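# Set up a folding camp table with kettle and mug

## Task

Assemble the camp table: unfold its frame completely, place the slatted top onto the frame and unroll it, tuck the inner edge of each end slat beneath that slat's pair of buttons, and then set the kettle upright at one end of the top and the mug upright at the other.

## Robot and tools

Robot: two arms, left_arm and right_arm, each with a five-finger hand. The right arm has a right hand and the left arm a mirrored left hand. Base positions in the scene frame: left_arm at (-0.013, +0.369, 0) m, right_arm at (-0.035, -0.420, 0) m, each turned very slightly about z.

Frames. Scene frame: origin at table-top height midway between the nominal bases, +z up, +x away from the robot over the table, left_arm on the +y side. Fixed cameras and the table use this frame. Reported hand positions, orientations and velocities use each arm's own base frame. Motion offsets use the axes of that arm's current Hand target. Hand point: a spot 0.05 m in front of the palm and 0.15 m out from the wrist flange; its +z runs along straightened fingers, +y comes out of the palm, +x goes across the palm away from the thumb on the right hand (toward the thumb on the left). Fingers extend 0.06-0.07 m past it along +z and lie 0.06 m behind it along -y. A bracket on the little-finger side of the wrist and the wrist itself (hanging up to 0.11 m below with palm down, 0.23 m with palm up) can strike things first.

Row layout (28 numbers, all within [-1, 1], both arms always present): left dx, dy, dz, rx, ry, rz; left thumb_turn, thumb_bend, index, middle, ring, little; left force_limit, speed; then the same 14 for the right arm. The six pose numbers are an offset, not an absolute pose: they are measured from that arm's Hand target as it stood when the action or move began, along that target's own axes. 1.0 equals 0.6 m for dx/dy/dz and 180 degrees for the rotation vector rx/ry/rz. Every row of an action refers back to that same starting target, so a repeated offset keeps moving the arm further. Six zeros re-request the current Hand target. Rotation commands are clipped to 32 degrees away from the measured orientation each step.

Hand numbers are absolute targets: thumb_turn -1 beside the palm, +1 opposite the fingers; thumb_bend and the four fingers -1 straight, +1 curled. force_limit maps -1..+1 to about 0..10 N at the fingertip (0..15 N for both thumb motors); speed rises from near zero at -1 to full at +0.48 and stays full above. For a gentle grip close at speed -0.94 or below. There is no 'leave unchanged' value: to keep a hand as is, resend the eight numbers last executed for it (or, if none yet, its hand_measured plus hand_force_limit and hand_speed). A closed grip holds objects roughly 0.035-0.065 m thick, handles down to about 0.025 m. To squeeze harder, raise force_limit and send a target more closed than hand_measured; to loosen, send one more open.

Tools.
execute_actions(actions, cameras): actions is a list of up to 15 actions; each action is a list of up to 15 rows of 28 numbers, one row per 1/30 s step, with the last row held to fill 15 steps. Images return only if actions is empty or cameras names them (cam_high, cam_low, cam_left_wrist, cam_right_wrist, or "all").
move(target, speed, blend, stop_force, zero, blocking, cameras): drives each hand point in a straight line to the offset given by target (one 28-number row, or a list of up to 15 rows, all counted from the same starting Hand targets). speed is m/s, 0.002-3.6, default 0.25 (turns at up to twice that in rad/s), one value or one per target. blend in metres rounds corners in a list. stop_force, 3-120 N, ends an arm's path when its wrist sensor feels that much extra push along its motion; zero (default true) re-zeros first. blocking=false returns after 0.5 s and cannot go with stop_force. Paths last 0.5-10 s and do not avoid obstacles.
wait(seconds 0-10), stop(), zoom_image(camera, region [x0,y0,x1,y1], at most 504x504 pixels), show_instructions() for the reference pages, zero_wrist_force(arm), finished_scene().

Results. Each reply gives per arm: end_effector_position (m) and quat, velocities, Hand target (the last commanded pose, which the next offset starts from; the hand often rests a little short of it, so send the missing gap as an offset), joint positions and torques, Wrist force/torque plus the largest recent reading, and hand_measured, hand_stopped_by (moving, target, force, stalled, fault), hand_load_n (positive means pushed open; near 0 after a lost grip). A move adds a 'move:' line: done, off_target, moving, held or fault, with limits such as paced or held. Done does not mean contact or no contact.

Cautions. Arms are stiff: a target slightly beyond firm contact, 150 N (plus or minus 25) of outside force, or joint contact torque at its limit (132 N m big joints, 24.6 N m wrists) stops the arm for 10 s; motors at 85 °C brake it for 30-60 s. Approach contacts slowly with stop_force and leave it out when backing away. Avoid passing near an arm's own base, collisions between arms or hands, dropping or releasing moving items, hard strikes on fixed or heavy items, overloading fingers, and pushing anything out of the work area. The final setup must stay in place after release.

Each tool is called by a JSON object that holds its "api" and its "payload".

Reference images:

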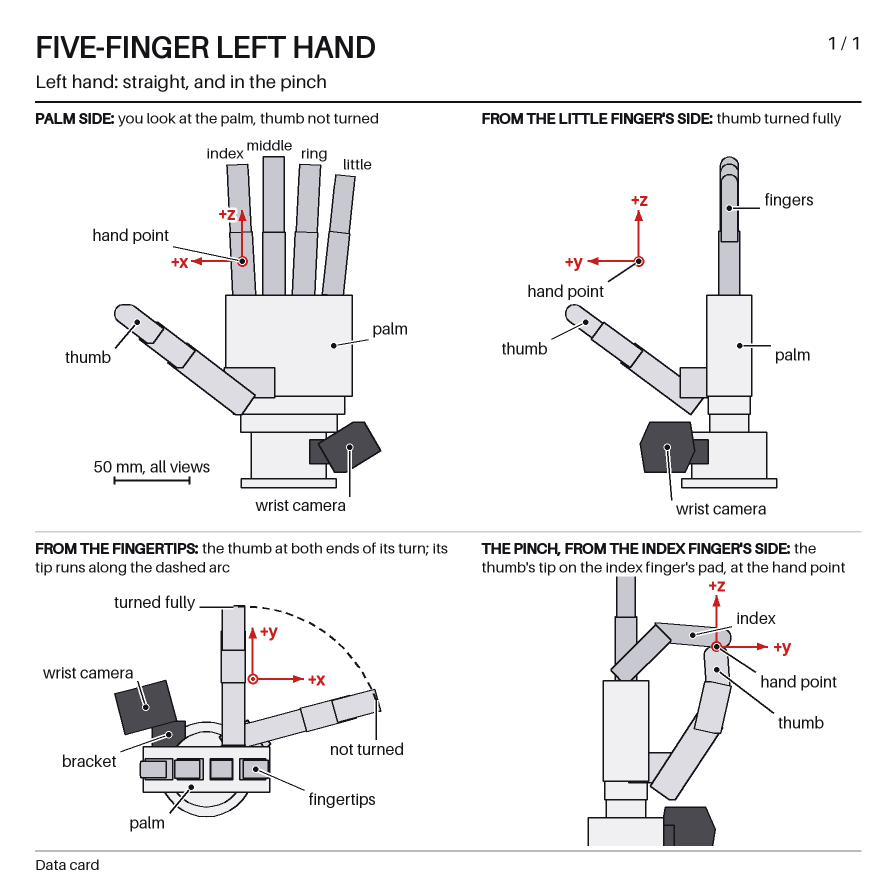

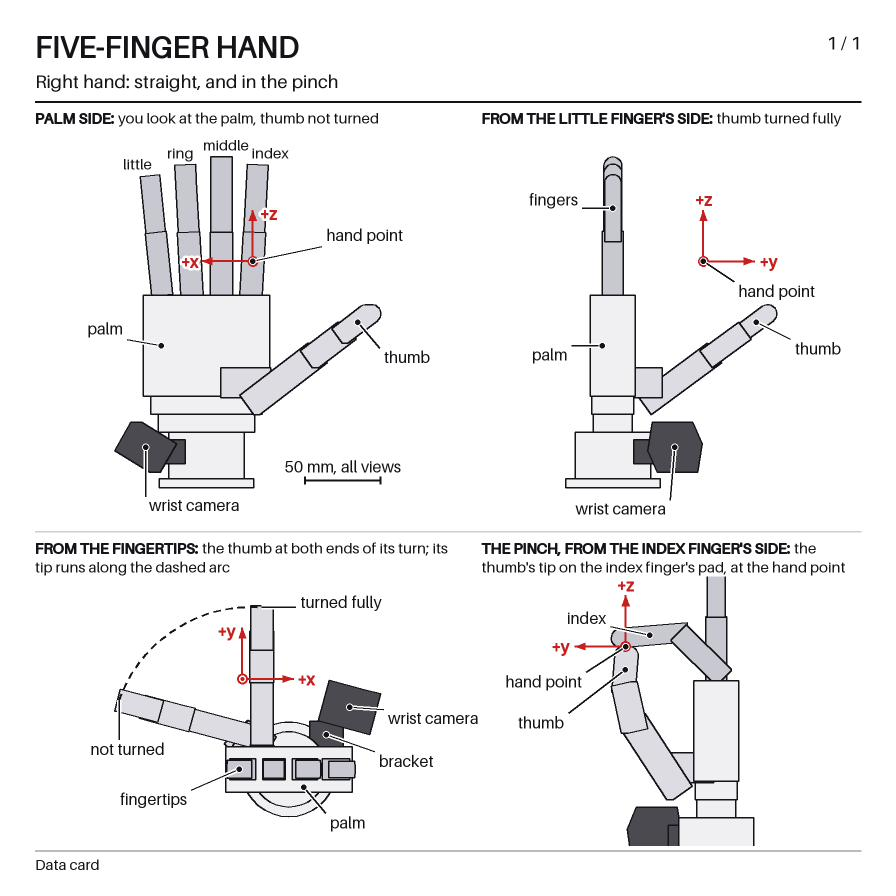

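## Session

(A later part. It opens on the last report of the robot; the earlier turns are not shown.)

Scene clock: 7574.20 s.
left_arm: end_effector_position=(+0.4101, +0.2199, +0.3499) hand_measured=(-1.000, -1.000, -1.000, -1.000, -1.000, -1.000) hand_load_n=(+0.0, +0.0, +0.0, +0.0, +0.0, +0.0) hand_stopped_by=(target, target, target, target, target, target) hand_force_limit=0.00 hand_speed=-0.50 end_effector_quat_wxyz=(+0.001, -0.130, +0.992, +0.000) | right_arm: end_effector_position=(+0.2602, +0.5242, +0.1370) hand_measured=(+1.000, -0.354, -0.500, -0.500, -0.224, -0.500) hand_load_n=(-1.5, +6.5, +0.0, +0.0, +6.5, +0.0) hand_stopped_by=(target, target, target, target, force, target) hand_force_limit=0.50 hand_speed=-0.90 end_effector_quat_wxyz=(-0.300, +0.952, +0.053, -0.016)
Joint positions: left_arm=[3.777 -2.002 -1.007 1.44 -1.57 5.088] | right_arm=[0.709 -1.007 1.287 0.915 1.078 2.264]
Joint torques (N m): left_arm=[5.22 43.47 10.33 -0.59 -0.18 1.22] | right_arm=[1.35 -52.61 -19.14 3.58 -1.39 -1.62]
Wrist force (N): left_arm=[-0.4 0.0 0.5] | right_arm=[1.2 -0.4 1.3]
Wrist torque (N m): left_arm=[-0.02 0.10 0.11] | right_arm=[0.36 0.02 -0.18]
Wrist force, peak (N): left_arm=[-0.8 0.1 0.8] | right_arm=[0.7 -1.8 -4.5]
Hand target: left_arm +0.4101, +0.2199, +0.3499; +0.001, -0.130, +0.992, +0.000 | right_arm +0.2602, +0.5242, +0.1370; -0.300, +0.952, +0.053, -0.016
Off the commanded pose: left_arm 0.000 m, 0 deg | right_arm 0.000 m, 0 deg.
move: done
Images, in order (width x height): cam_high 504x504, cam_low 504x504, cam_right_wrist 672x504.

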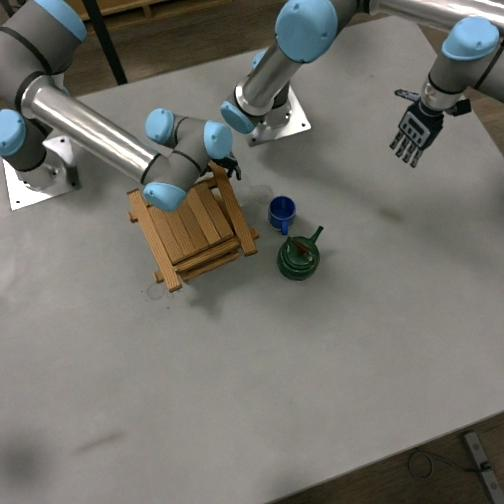

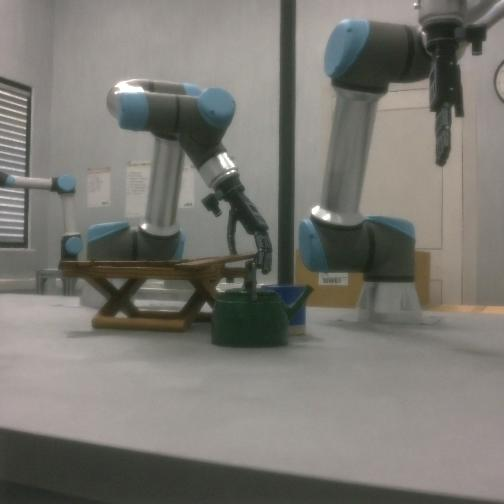

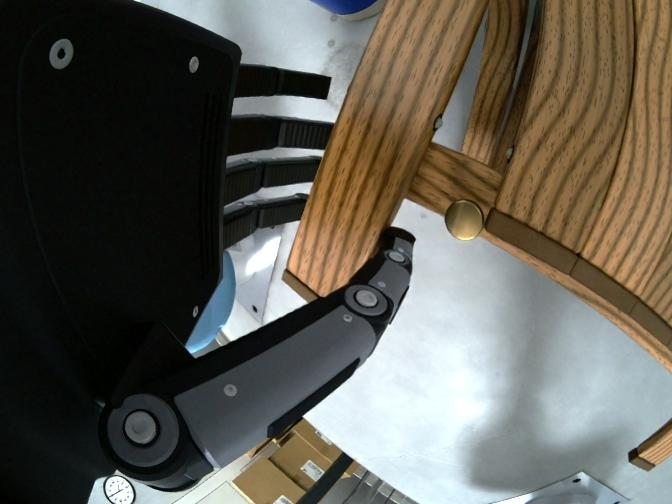

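{"api": "move", "payload": {"target": [0,0,0,0,0,0,-1,-1,-1,-1,-1,-1,0,-0.5, 0,0.0,0.0,0,0,0,1,-0.45,-0.5,-0.5,0,-0.5,0.5,-0.9]}}

{"api": "move", "payload": {"target": [0,0,0,0,0,0,-1,-1,-1,-1,-1,-1,0,-0.5, 0,0.0191,0.0273,0,0,0,1,-0.45,-0.5,-0.5,0,-0.5,0.5,-0.9], "speed": 0.03, "stop_force": 12, "cameras": ["cam_high","cam_low","cam_right_wrist"]}}

{"api": "zoom_image", "payload": {"camera": "cam_low", "region": [180, 200, 300, 290]}}

{"api": "zoom_image", "payload": {"camera": "cam_right_wrist", "region": [200, 0, 600, 400]}}

Scene clock: 7592.90 s.
left_arm: end_effector_position=(+0.4101, +0.2199, +0.3499) hand_measured=(-1.000, -1.000, -1.000, -1.000, -1.000, -1.000) hand_load_n=(+0.0, +0.0, +0.0, +0.0, +0.0, +0.0) hand_stopped_by=(target, target, target, target, target, target) hand_force_limit=0.00 hand_speed=-0.50 end_effector_quat_wxyz=(+0.001, -0.130, +0.992, +0.000) | right_arm: end_effector_position=(+0.2602, +0.5242, +0.1370) hand_measured=(+1.000, -0.454, -0.500, -0.500, -0.224, -0.500) hand_load_n=(+1.5, +6.0, +0.0, +0.0, +6.0, +0.0) hand_stopped_by=(target, target, target, target, force, target) hand_force_limit=0.50 hand_speed=-0.90 end_effector_quat_wxyz=(-0.300, +0.952, +0.053, -0.016)
Joint positions: left_arm=[3.777 -2.002 -1.007 1.44 -1.57 5.088] | right_arm=[0.709 -1.007 1.287 0.915 1.078 2.264]
Joint torques (N m): left_arm=[5.53 44.03 10.43 -0.62 0.04 1.07] | right_arm=[0.2 -54.39 -17.78 3.36 -1.39 -1.42]
Wrist force (N): left_arm=[-0.6 0.3 0.5] | right_arm=[-1.0 -1.0 0.7]
Wrist torque (N m): left_arm=[0.03 0.13 0.09] | right_arm=[0.37 0.06 -0.14]
Wrist force, peak (N): left_arm=[-0.6 0.4 0.7] | right_arm=[1.5 -0.5 1.2]
Hand target: left_arm +0.4101, +0.2199, +0.3499; +0.001, -0.130, +0.992, +0.000 | right_arm +0.2602, +0.5242, +0.1370; -0.300, +0.952, +0.053, -0.016
Off the commanded pose: left_arm 0.000 m, 0 deg | right_arm 0.000 m, 0 deg.
move: done

Scene clock: 7594.77 s.
left_arm: end_effector_position=(+0.4101, +0.2199, +0.3499) hand_measured=(-1.000, -1.000, -1.000, -1.000, -1.000, -1.000) hand_load_n=(+0.0, +0.0, +0.0, +0.0, +0.0, +0.0) hand_stopped_by=(target, target, target, target, target, target) hand_force_limit=0.00 hand_speed=-0.50 end_effector_quat_wxyz=(+0.001, -0.130, +0.992, +0.000) | right_arm: end_effector_position=(+0.2602, +0.5242, +0.1170) hand_measured=(+1.000, -0.454, -0.500, -0.500, -0.224, -0.500) hand_load_n=(+1.0, +6.0, +0.0, +0.0, +5.5, +0.0) hand_stopped_by=(target, target, target, target, force, target) hand_force_limit=0.50 hand_speed=-0.90 end_effector_quat_wxyz=(-0.300, +0.952, +0.053, -0.016)
Joint positions: left_arm=[3.777 -2.002 -1.007 1.44 -1.57 5.088] | right_arm=[0.709 -0.992 1.317 0.871 1.078 2.264]
Joint torques (N m): left_arm=[5.64 43.37 10.04 -0.77 0.12 1.11] | right_arm=[-7.02 -55.89 -26.88 3.53 0.83 -1.03]
Wrist force (N): left_arm=[-0.4 0.4 0.4] | right_arm=[0.5 -1.7 -1.6]
Wrist torque (N m): left_arm=[0.06 0.10 0.10] | right_arm=[0.29 0.16 -0.11]
Wrist force, peak (N): left_arm=[-0.7 0.4 0.7] | right_arm=[-0.8 -4.9 -4.5]
Hand target: left_arm +0.4101, +0.2199, +0.3499; +0.001, -0.130, +0.992, +0.000 | right_arm +0.2602, +0.5242, +0.1170; -0.300, +0.952, +0.053, -0.016
Off the commanded pose: left_arm 0.000 m, 0 deg | right_arm 0.000 m, 0 deg.
move: done
Images, in order (width x height): cam_high 504x504, cam_low 504x504, cam_right_wrist 672x504.

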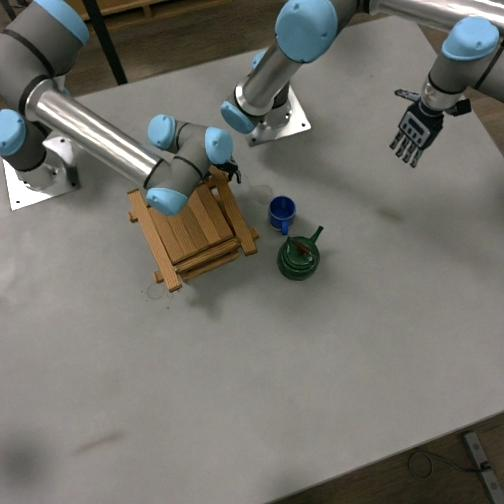

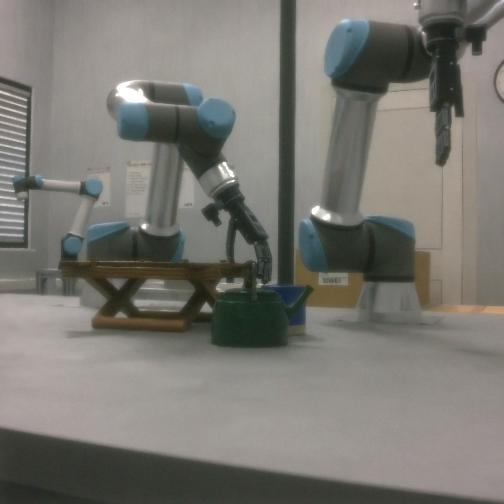

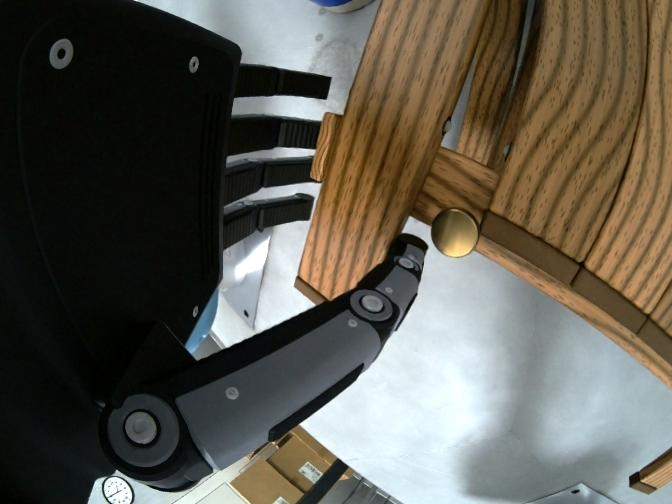

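Scaled by 4.200 from the camera's 504x504 image, which has a finer 720x720 frame.

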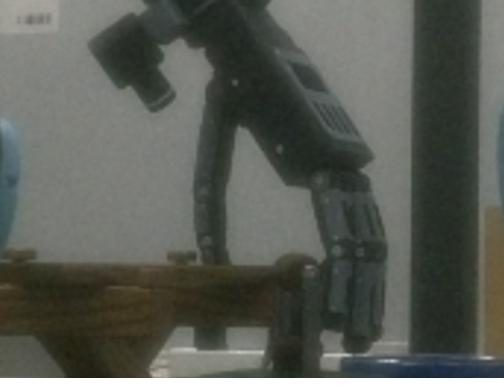

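Scaled by 1.260 from the camera's 672x504 image, which has a finer 960x720 frame.

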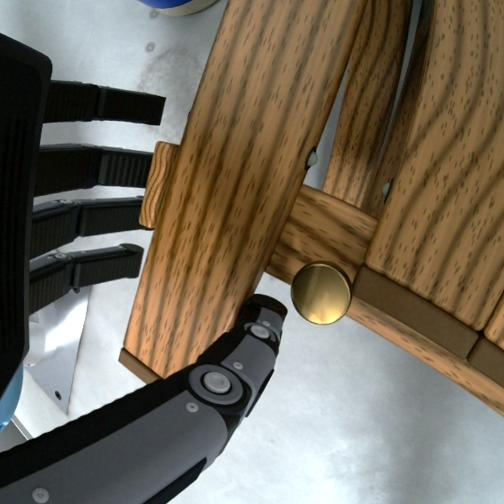

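{"api": "move", "payload": {"target": [0,0,0,0,0,0,-1,-1,-1,-1,-1,-1,0,-0.5, 0,0,0,0,0,0,1,-1,-0.5,-0.5,0,-0.5,0.5,-0.9], "cameras": ["cam_high","cam_low","cam_right_wrist"]}}

{"api": "zoom_image", "payload": {"camera": "cam_right_wrist", "region": [200, 0, 600, 400]}}

Scene clock: 7606.77 s.
left_arm: end_effector_position=(+0.4101, +0.2199, +0.3499) hand_measured=(-1.000, -1.000, -1.000, -1.000, -1.000, -1.000) hand_load_n=(+0.0, +0.0, +0.0, +0.0, +0.0, +0.0) hand_stopped_by=(target, target, target, target, target, target) hand_force_limit=0.00 hand_speed=-0.50 end_effector_quat_wxyz=(+0.001, -0.130, +0.992, +0.000) | right_arm: end_effector_position=(+0.2602, +0.5242, +0.1170) hand_measured=(+1.000, -1.000, -0.500, -0.500, -0.224, -0.500) hand_load_n=(+0.0, +0.0, +0.0, +0.0, +1.5, +0.0) hand_stopped_by=(target, target, target, target, force, target) hand_force_limit=0.50 hand_speed=-0.90 end_effector_quat_wxyz=(-0.300, +0.952, +0.053, -0.016)
Joint positions: left_arm=[3.777 -2.002 -1.007 1.44 -1.57 5.088] | right_arm=[0.709 -0.992 1.317 0.871 1.078 2.264]
Joint torques (N m): left_arm=[5.43 43.04 10.57 -0.86 0.52 0.93] | right_arm=[-7.72 -46.9 -21.13 0.75 0.68 1.89]
Wrist force (N): left_arm=[-0.3 0.4 0.2] | right_arm=[-0.8 -0.6 2.4]
Wrist torque (N m): left_arm=[0.06 0.08 0.11] | right_arm=[0.16 0.03 0.03]
Wrist force, peak (N): left_arm=[-0.8 0.0 0.7] | right_arm=[-0.8 -3.4 -2.2]
Hand target: left_arm +0.4101, +0.2199, +0.3499; +0.001, -0.130, +0.992, +0.000 | right_arm +0.2602, +0.5242, +0.1170; -0.300, +0.952, +0.053, -0.016
Off the commanded pose: left_arm 0.000 m, 0 deg | right_arm 0.000 m, 0 deg.
move: done
Images, in order (width x height): cam_high 504x504, cam_low 504x504, cam_right_wrist 672x504.

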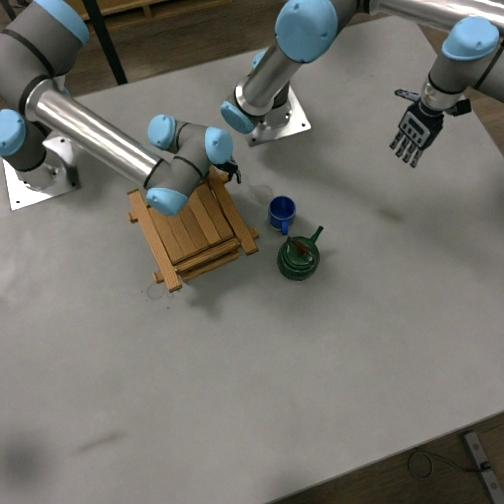

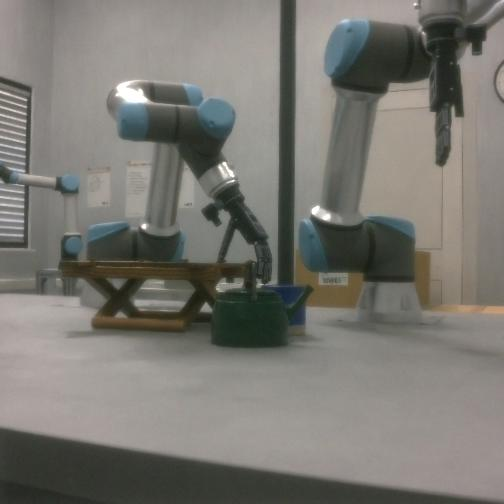

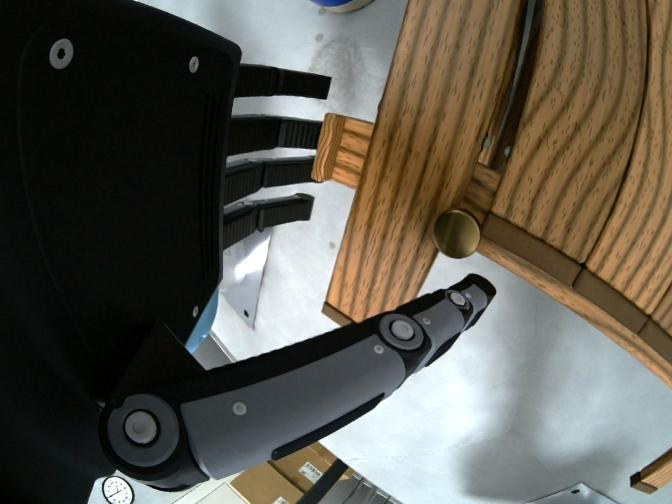

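Scaled by 1.260 from the camera's 672x504 image, which has a finer 960x720 frame.

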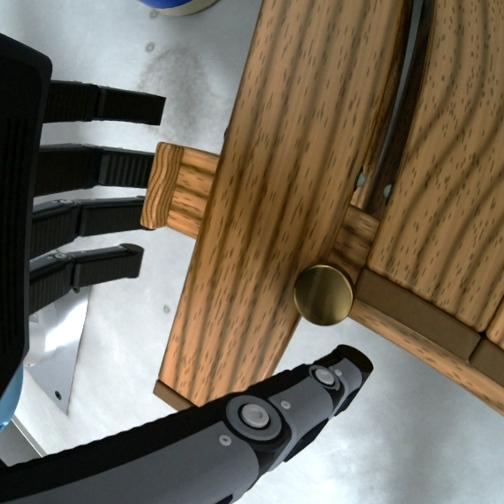

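{"api": "move", "payload": {"target": [[0,0,0,0,0,0,-1,-1,-1,-1,-1,-1,0,-0.5, 0,-0.0,-0.0,0,0,0,1,-1,-1,-1,-1,-1,0.5,-0.5],[0,0,0,0,0,0,-1,-1,-1,-1,-1,-1,0,-0.5, 0,-0.12,-0.17,0,0,0,1,-1,-1,-1,-1,-1,0.5,-0.5]], "speed": 0.1}}

{"api": "move", "payload": {"target": [0,0,0,0,0,0,-1,-1,-1,-1,-1,-1,0,-0.5, 0,0.25,-0.35,0,0,0,1,-1,-1,-1,-1,-1,0.5,-0.5], "speed": 0.3, "cameras": ["all"]}}

{"api": "zoom_image", "payload": {"camera": "cam_high", "region": [110, 140, 290, 310]}}

{"api": "zoom_image", "payload": {"camera": "cam_low", "region": [50, 230, 270, 340]}}

Scene clock: 7624.33 s.
left_arm: end_effector_position=(+0.4101, +0.2199, +0.3499) hand_measured=(-1.000, -1.000, -1.000, -1.000, -1.000, -1.000) hand_load_n=(+0.0, +0.0, +0.0, +0.0, +0.0, +0.0) hand_stopped_by=(target, target, target, target, target, target) hand_force_limit=0.00 hand_speed=-0.50 end_effector_quat_wxyz=(+0.001, -0.130, +0.992, +0.000) | right_arm: end_effector_position=(+0.2601, +0.5248, +0.2419) hand_measured=(+1.000, -1.000, -1.000, -1.000, -1.000, -1.000) hand_load_n=(+0.0, +0.0, +0.0, +0.0, +0.0, +0.0) hand_stopped_by=(target, target, target, target, target, target) hand_force_limit=0.50 hand_speed=-0.50 end_effector_quat_wxyz=(-0.300, +0.952, +0.053, -0.016)
Joint positions: left_arm=[3.777 -2.002 -1.007 1.44 -1.57 5.088] | right_arm=[0.71 -1.047 1.079 1.163 1.078 2.265]
Joint torques (N m): left_arm=[3.88 43.96 11.12 -0.89 0.95 1] | right_arm=[6.06 -29.45 -15.43 1.2 0.32 -2.42]
Wrist force (N): left_arm=[-0.6 -0.1 0.4] | right_arm=[-0.4 0.3 1.3]
Wrist torque (N m): left_arm=[-0.01 0.13 0.10] | right_arm=[0.09 0.20 -0.04]
Wrist force, peak (N): left_arm=[-0.6 0.4 0.6] | right_arm=[-1.2 -0.7 2.6]
Hand target: left_arm +0.4101, +0.2199, +0.3499; +0.001, -0.130, +0.992, +0.000 | right_arm +0.2601, +0.5248, +0.2418; -0.300, +0.952, +0.053, -0.016
Off the commanded pose: left_arm 0.000 m, 0 deg | right_arm 0.000 m, 0 deg.
move: done

Scene clock: 7625.73 s.
left_arm: end_effector_position=(+0.4101, +0.2199, +0.3499) hand_measured=(-1.000, -1.000, -1.000, -1.000, -1.000, -1.000) hand_load_n=(+0.0, +0.0, +0.0, +0.0, +0.0, +0.0) hand_stopped_by=(target, target, target, target, target, target) hand_force_limit=0.00 hand_speed=-0.50 end_effector_quat_wxyz=(+0.001, -0.130, +0.992, +0.000) | right_arm: end_effector_position=(+0.2871, +0.2831, +0.3280) hand_measured=(+1.000, -1.000, -1.000, -1.000, -1.000, -1.000) hand_load_n=(+0.0, +0.0, +0.0, +0.0, +0.0, +0.0) hand_stopped_by=(target, target, target, target, target, target) hand_force_limit=0.50 hand_speed=-0.50 end_effector_quat_wxyz=(-0.300, +0.952, +0.053, -0.016)
Joint positions: left_arm=[3.777 -2.002 -1.007 1.44 -1.57 5.088] | right_arm=[0.174 -1.42 1.447 1.499 0.962 1.647]
Joint torques (N m): left_arm=[4.46 43.72 10.47 -0.76 1.07 0.97] | right_arm=[-7.01 -17.27 -29.6 3.76 0.1 -2.24]
Wrist force (N): left_arm=[-0.6 0.2 0.4] | right_arm=[-0.4 -0.1 1.2]
Wrist torque (N m): left_arm=[0.03 0.12 0.09] | right_arm=[0.03 0.15 -0.06]
Wrist force, peak (N): left_arm=[-0.8 0.3 0.4] | right_arm=[-0.2 -0.7 3.6]
Hand target: left_arm +0.4101, +0.2199, +0.3499; +0.001, -0.130, +0.992, +0.000 | right_arm +0.2871, +0.2830, +0.3280; -0.300, +0.952, +0.053, -0.016
Off the commanded pose: left_arm 0.000 m, 0 deg | right_arm 0.000 m, 0 deg.
move: done

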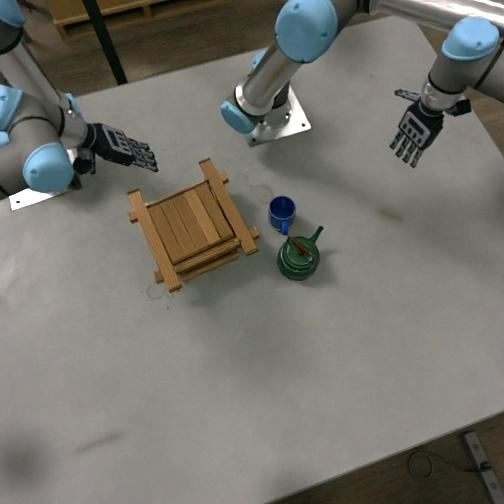

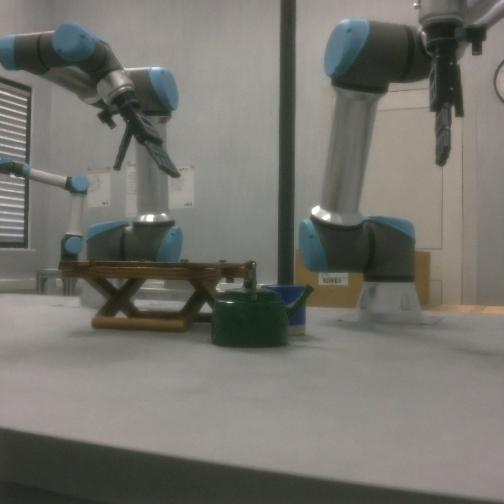

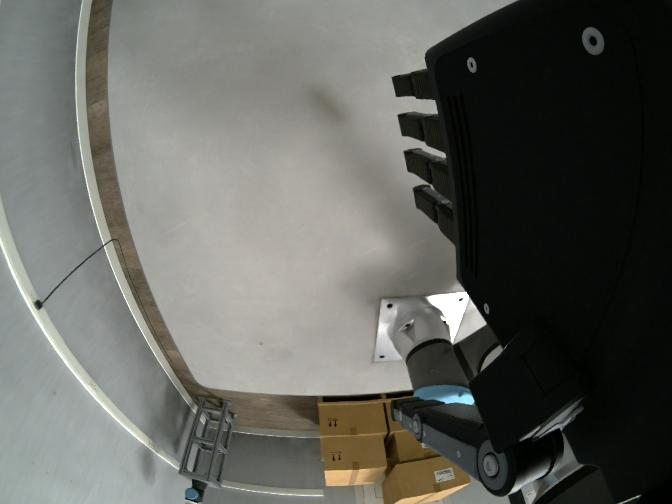

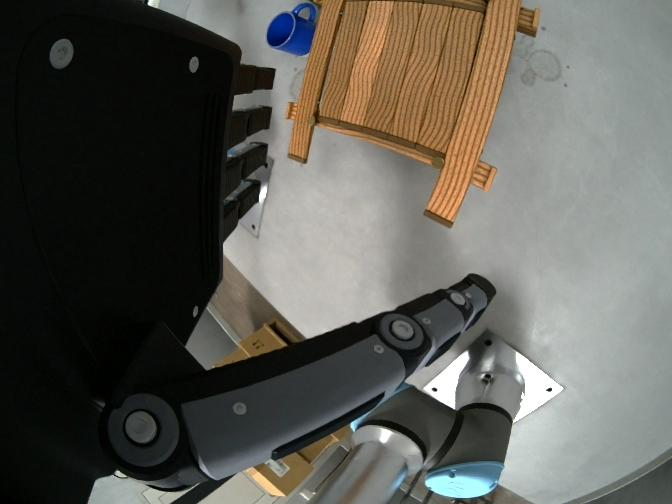

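Scaled by 2.800 from the camera's 504x504 image, which has a finer 720x720 frame.

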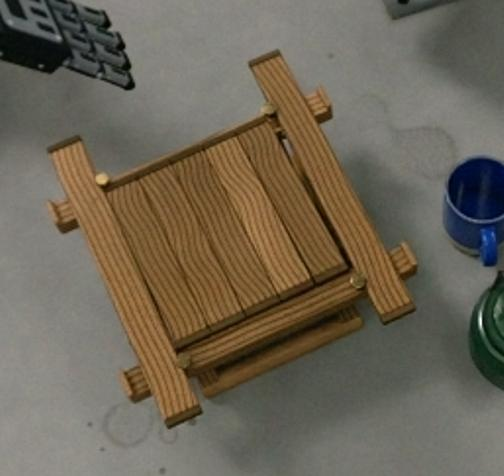

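Scaled by 2.291 from the camera's 504x504 image, which has a finer 720x720 frame.

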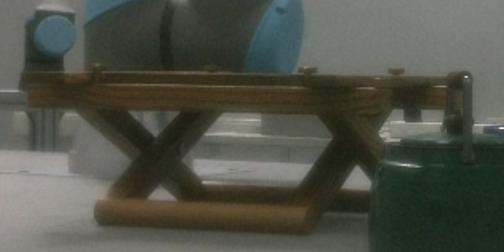

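{"api": "zoom_image", "payload": {"camera": "cam_high", "region": [190, 160, 250, 220]}}

{"api": "zoom_image", "payload": {"camera": "cam_high", "region": [215, 215, 265, 265]}}

{"api": "zoom_image", "payload": {"camera": "cam_high", "region": [150, 245, 200, 295]}}

{"api": "zoom_image", "payload": {"camera": "cam_high", "region": [120, 180, 170, 230]}}

{"api": "zoom_image", "payload": {"camera": "cam_right_wrist", "region": [270, 60, 370, 180]}}

{"api": "zoom_image", "payload": {"camera": "cam_low", "region": [50, 245, 150, 285]}}

{"api": "zoom_image", "payload": {"camera": "cam_low", "region": [150, 245, 250, 285]}}

Scaled by 8.400 from the camera's 504x504 image, which has a finer 720x720 frame.

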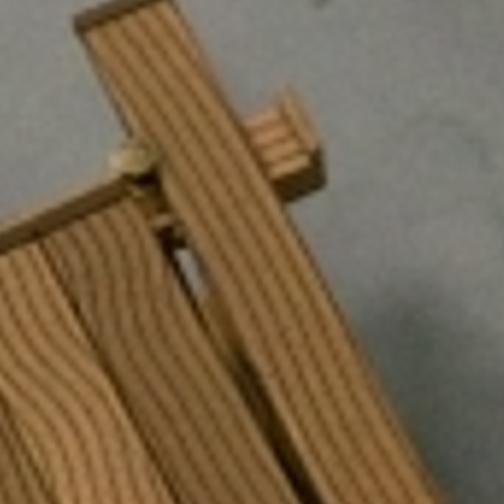

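Scaled by 10.080 from the camera's 504x504 image, which has a finer 720x720 frame.

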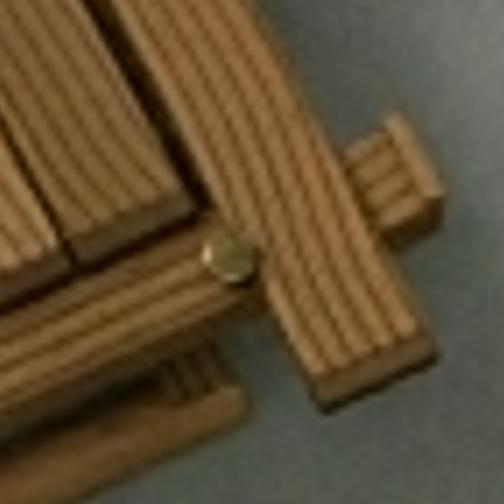

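Scaled by 10.080 from the camera's 504x504 image, which has a finer 720x720 frame.

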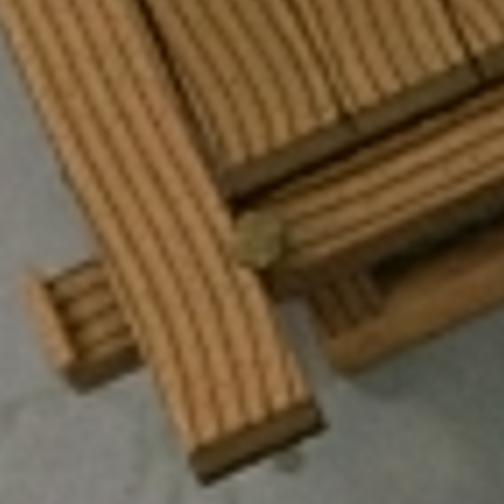

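Scaled by 10.080 from the camera's 504x504 image, which has a finer 720x720 frame.

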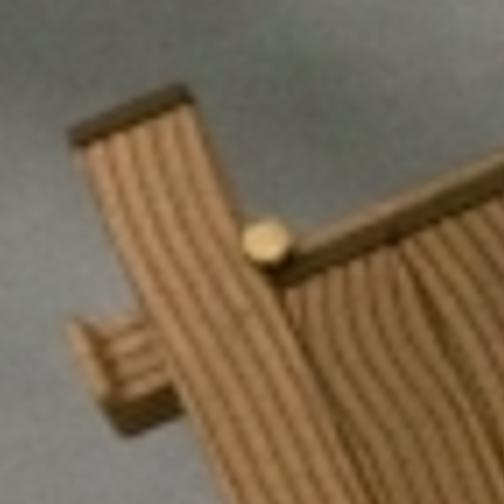

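Scaled by 4.200 from the camera's 672x504 image, which has a finer 960x720 frame.

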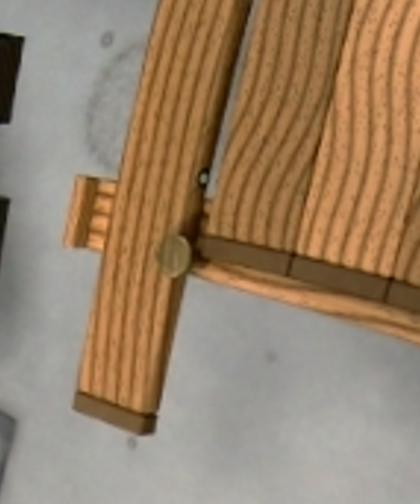

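Scaled by 5.040 from the camera's 504x504 image, which has a finer 720x720 frame.

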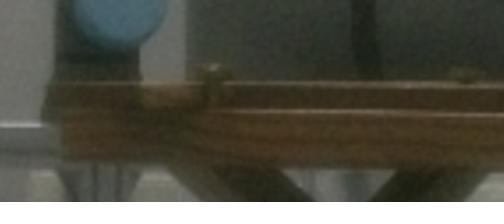

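Scaled by 5.040 from the camera's 504x504 image, which has a finer 720x720 frame.

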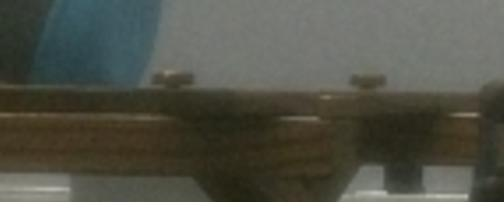

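{"api": "zoom_image", "payload": {"camera": "cam_high", "region": [250, 180, 350, 290]}}

{"api": "zoom_image", "payload": {"camera": "cam_low", "region": [190, 240, 330, 360]}}

Scaled by 4.582 from the camera's 504x504 image, which has a finer 720x720 frame.

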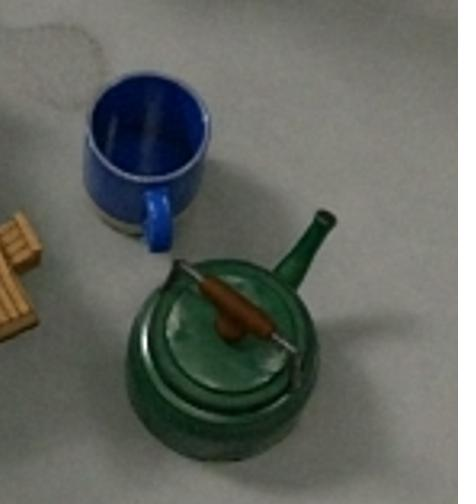

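Scaled by 3.600 from the camera's 504x504 image, which has a finer 720x720 frame.

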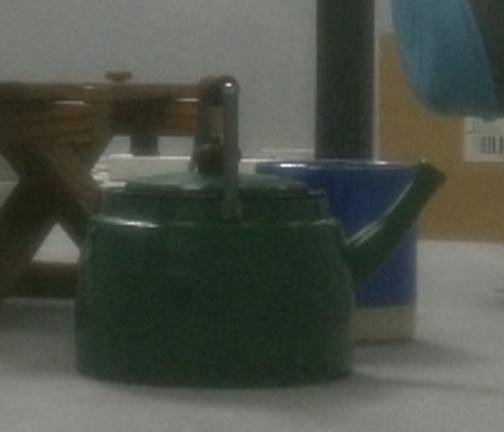

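{"api": "move", "payload": {"target": [0.186,-0.5258,0.1667,0.2649,0.0347,0.078,1,-1,-0.8,-0.8,-0.8,-0.8,0,0, 0,0.315,-0.363,0,0,0,1,-1,-1,-1,-1,-1,0.5,-0.5], "speed": 0.3, "cameras": ["all"]}}

{"api": "zoom_image", "payload": {"camera": "cam_left_wrist", "region": [0, 0, 504, 504]}}

{"api": "zoom_image", "payload": {"camera": "cam_high", "region": [210, 130, 350, 290]}}

{"api": "zoom_image", "payload": {"camera": "cam_low", "region": [180, 150, 380, 350]}}

Scene clock: 7953.17 s.
left_arm: end_effector_position=(+0.3835, -0.1135, +0.2497) hand_measured=(+1.000, -1.000, -0.800, -0.800, -0.800, -0.800) hand_load_n=(+0.0, +0.0, +0.0, -0.5, +0.0, +0.0) hand_stopped_by=(target, target, target, target, target, target) hand_force_limit=0.00 hand_speed=0.00 end_effector_quat_wxyz=(+0.001, +0.001, +0.914, -0.406) | right_arm: end_effector_position=(+0.3182, +0.0051, +0.3982) hand_measured=(+1.000, -1.000, -1.000, -1.000, -1.000, -1.000) hand_load_n=(+0.0, +0.0, +0.0, +0.0, +0.0, +0.0) hand_stopped_by=(target, target, target, target, target, target) hand_force_limit=0.50 hand_speed=-0.50 end_effector_quat_wxyz=(-0.300, +0.952, +0.053, -0.017)
Joint positions: left_arm=[3.545 -1.86 -1.667 1.547 -0.819 5.281] | right_arm=[-0.602 -1.47 1.442 2.027 1.122 0.758]
Joint torques (N m): left_arm=[0.76 37.28 16.87 -4.45 1.17 -0.44] | right_arm=[-4.32 -37.48 -12.17 2.67 -1.32 -0.02]
Wrist force (N): left_arm=[-0.4 0.3 0.9] | right_arm=[0.0 0.4 1.5]
Wrist torque (N m): left_arm=[-0.12 0.16 0.19] | right_arm=[0.00 0.11 -0.01]
Wrist force, peak (N): left_arm=[0.0 0.1 1.9] | right_arm=[-0.3 -0.4 2.5]
Hand target: left_arm +0.3835, -0.1136, +0.2498; +0.001, +0.001, +0.914, -0.406 | right_arm +0.3182, +0.0051, +0.3982; -0.300, +0.952, +0.053, -0.016
Off the commanded pose: left_arm 0.000 m, 0 deg | right_arm 0.000 m, 0 deg.
move: done

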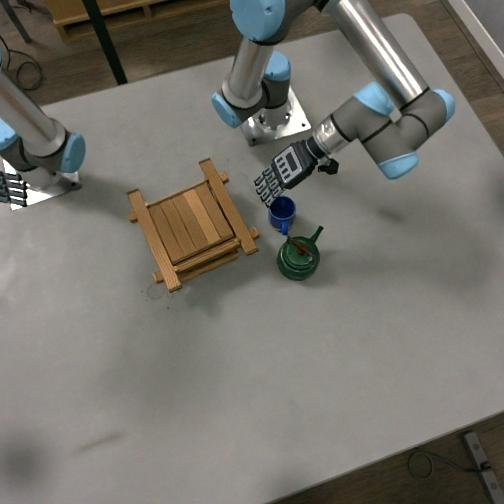

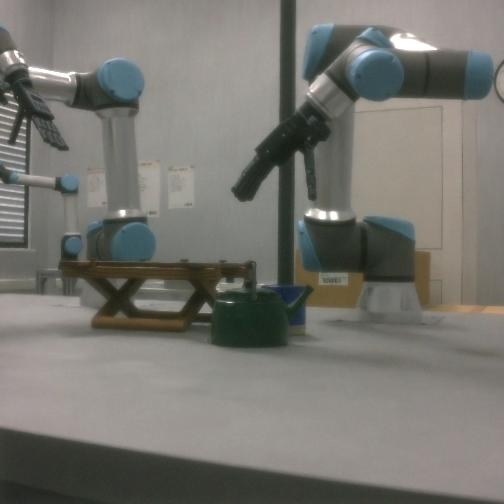

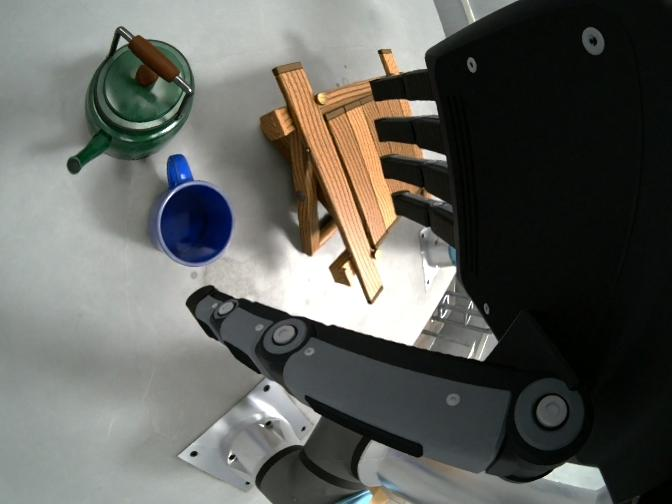

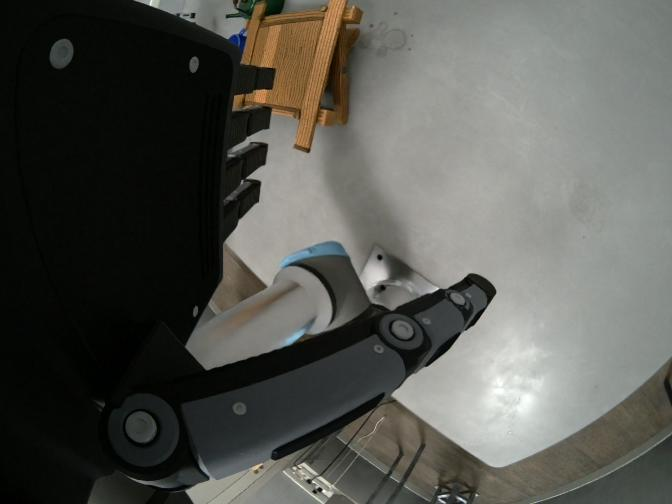

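Scaled by 1.000.

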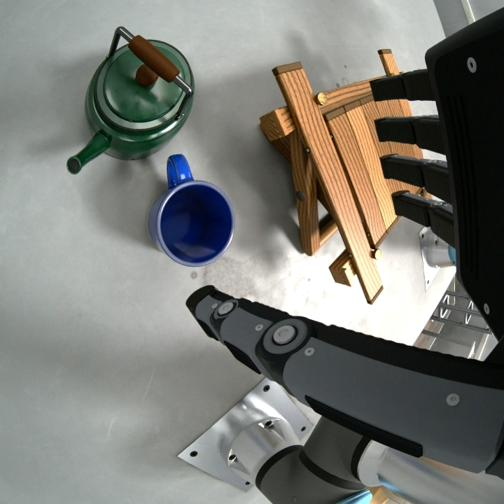

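Scaled by 3.150 from the camera's 504x504 image, which has a finer 720x720 frame.

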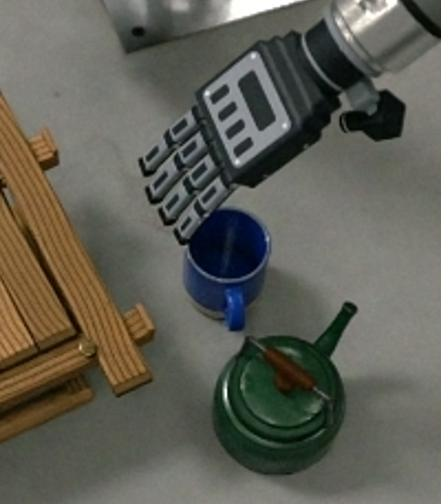

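Scaled by 2.520 from the camera's 504x504 image, which has a finer 720x720 frame.

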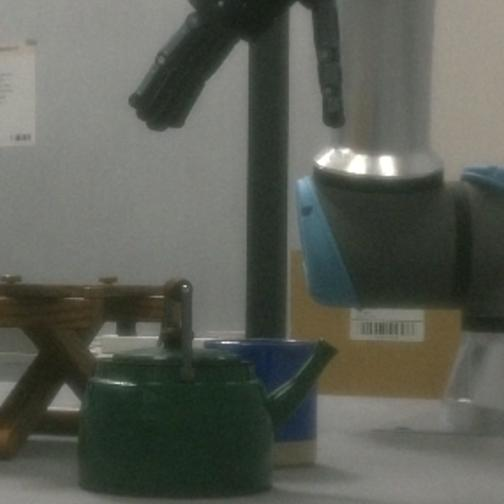

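{"api": "move", "payload": {"target": [[0.0073,0.1473,0.1103,0,0,0,1,-1,-1,-1,-1,-1,0,0, 0,0,0,0,0,0,1,-1,-1,-1,-1,-1,0.5,-0.5],[0.0073,0.2403,0.194,0,0,0,1,-1,-1,-1,-1,-1,0,0, 0,0,0,0,0,0,1,-1,-1,-1,-1,-1,0.5,-0.5]], "speed": [0.2,0.06], "stop_force": 4, "cameras": ["cam_left_wrist","cam_high","cam_low"]}}

{"api": "zoom_image", "payload": {"camera": "cam_left_wrist", "region": [0, 0, 504, 504]}}

{"api": "zoom_image", "payload": {"camera": "cam_high", "region": [210, 130, 350, 290]}}

{"api": "zoom_image", "payload": {"camera": "cam_low", "region": [180, 190, 340, 350]}}

Scene clock: 7998.97 s.
left_arm: end_effector_position=(+0.3795, -0.1035, +0.0647) hand_measured=(+1.000, -1.000, -1.000, -1.000, -1.000, -1.000) hand_load_n=(+0.0, +0.0, +0.0, +0.0, +0.0, +0.0) hand_stopped_by=(target, target, target, target, target, target) hand_force_limit=0.00 hand_speed=0.00 end_effector_quat_wxyz=(+0.001, +0.001, +0.914, -0.406) | right_arm: end_effector_position=(+0.3182, +0.0051, +0.3982) hand_measured=(+1.000, -1.000, -1.000, -1.000, -1.000, -1.000) hand_load_n=(+0.0, +0.0, +0.0, +0.0, +0.0, +0.0) hand_stopped_by=(target, target, target, target, target, target) hand_force_limit=0.50 hand_speed=-0.50 end_effector_quat_wxyz=(-0.300, +0.952, +0.053, -0.016)
Joint positions: left_arm=[3.573 -2.111 -1.87 1.977 -0.83 5.316] | right_arm=[-0.602 -1.47 1.442 2.028 1.122 0.758]
Joint torques (N m): left_arm=[-5.98 40.79 21.31 -2.48 2.48 -1.56] | right_arm=[-6.09 -37.04 -11.8 4.49 -0.16 -2.64]
Wrist force (N): left_arm=[-0.2 0.5 1.0] | right_arm=[-0.1 0.3 1.7]
Wrist torque (N m): left_arm=[-0.11 0.11 0.10] | right_arm=[-0.01 0.13 -0.02]
Wrist force, peak (N): left_arm=[-0.2 1.5 1.7] | right_arm=[-0.2 0.8 1.7]
Hand target: left_arm +0.3795, -0.1035, +0.0647; +0.001, +0.001, +0.914, -0.406 | right_arm +0.3182, +0.0051, +0.3982; -0.300, +0.952, +0.053, -0.016
Off the commanded pose: left_arm 0.000 m, 0 deg | right_arm 0.000 m, 0 deg.
move: done
Images, in order (width x height): cam_high 504x504, cam_low 504x504, cam_left_wrist 672x504.

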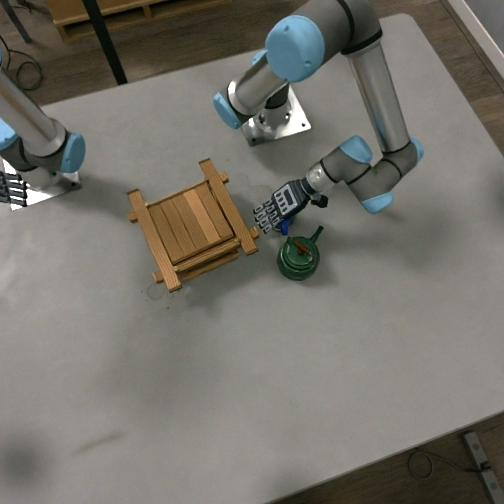

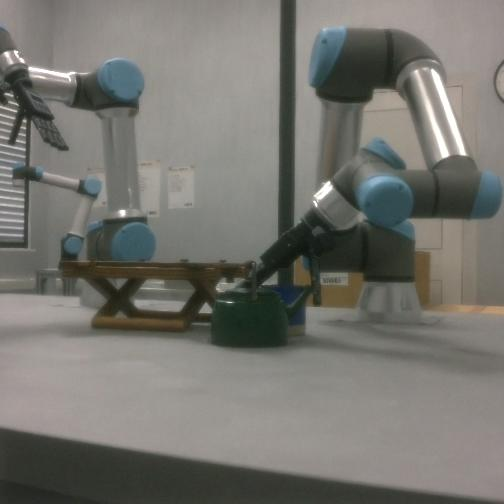

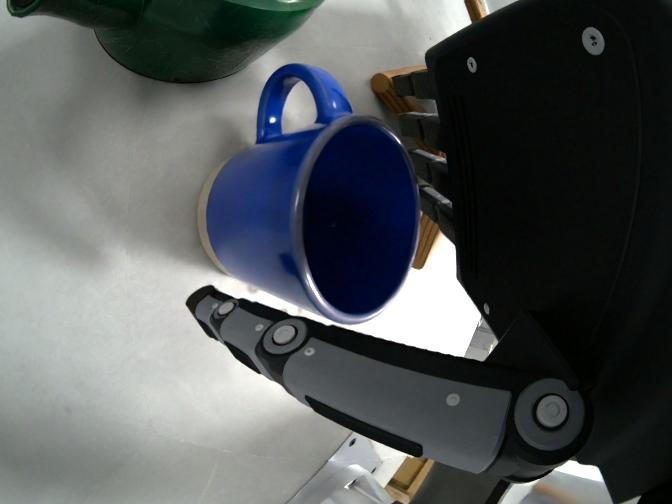

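Scaled by 1.000.

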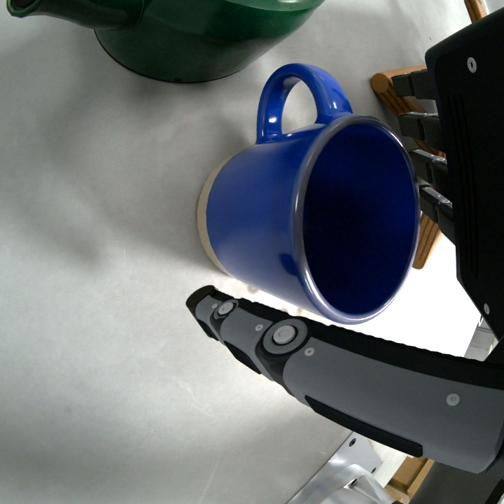

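Scaled by 3.150 from the camera's 504x504 image, which has a finer 720x720 frame.

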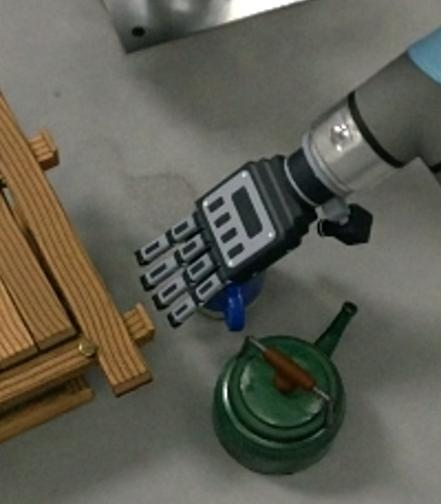

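Scaled by 3.150 from the camera's 504x504 image, which has a finer 720x720 frame.

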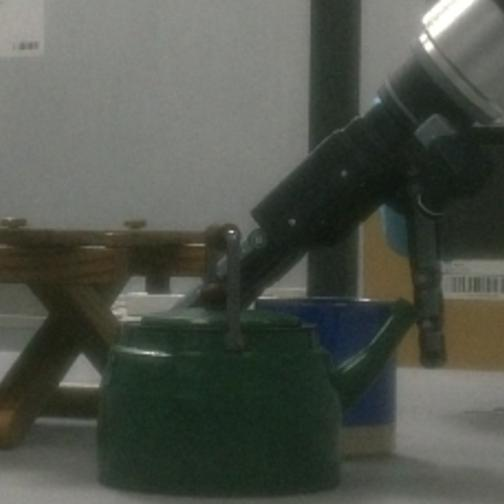

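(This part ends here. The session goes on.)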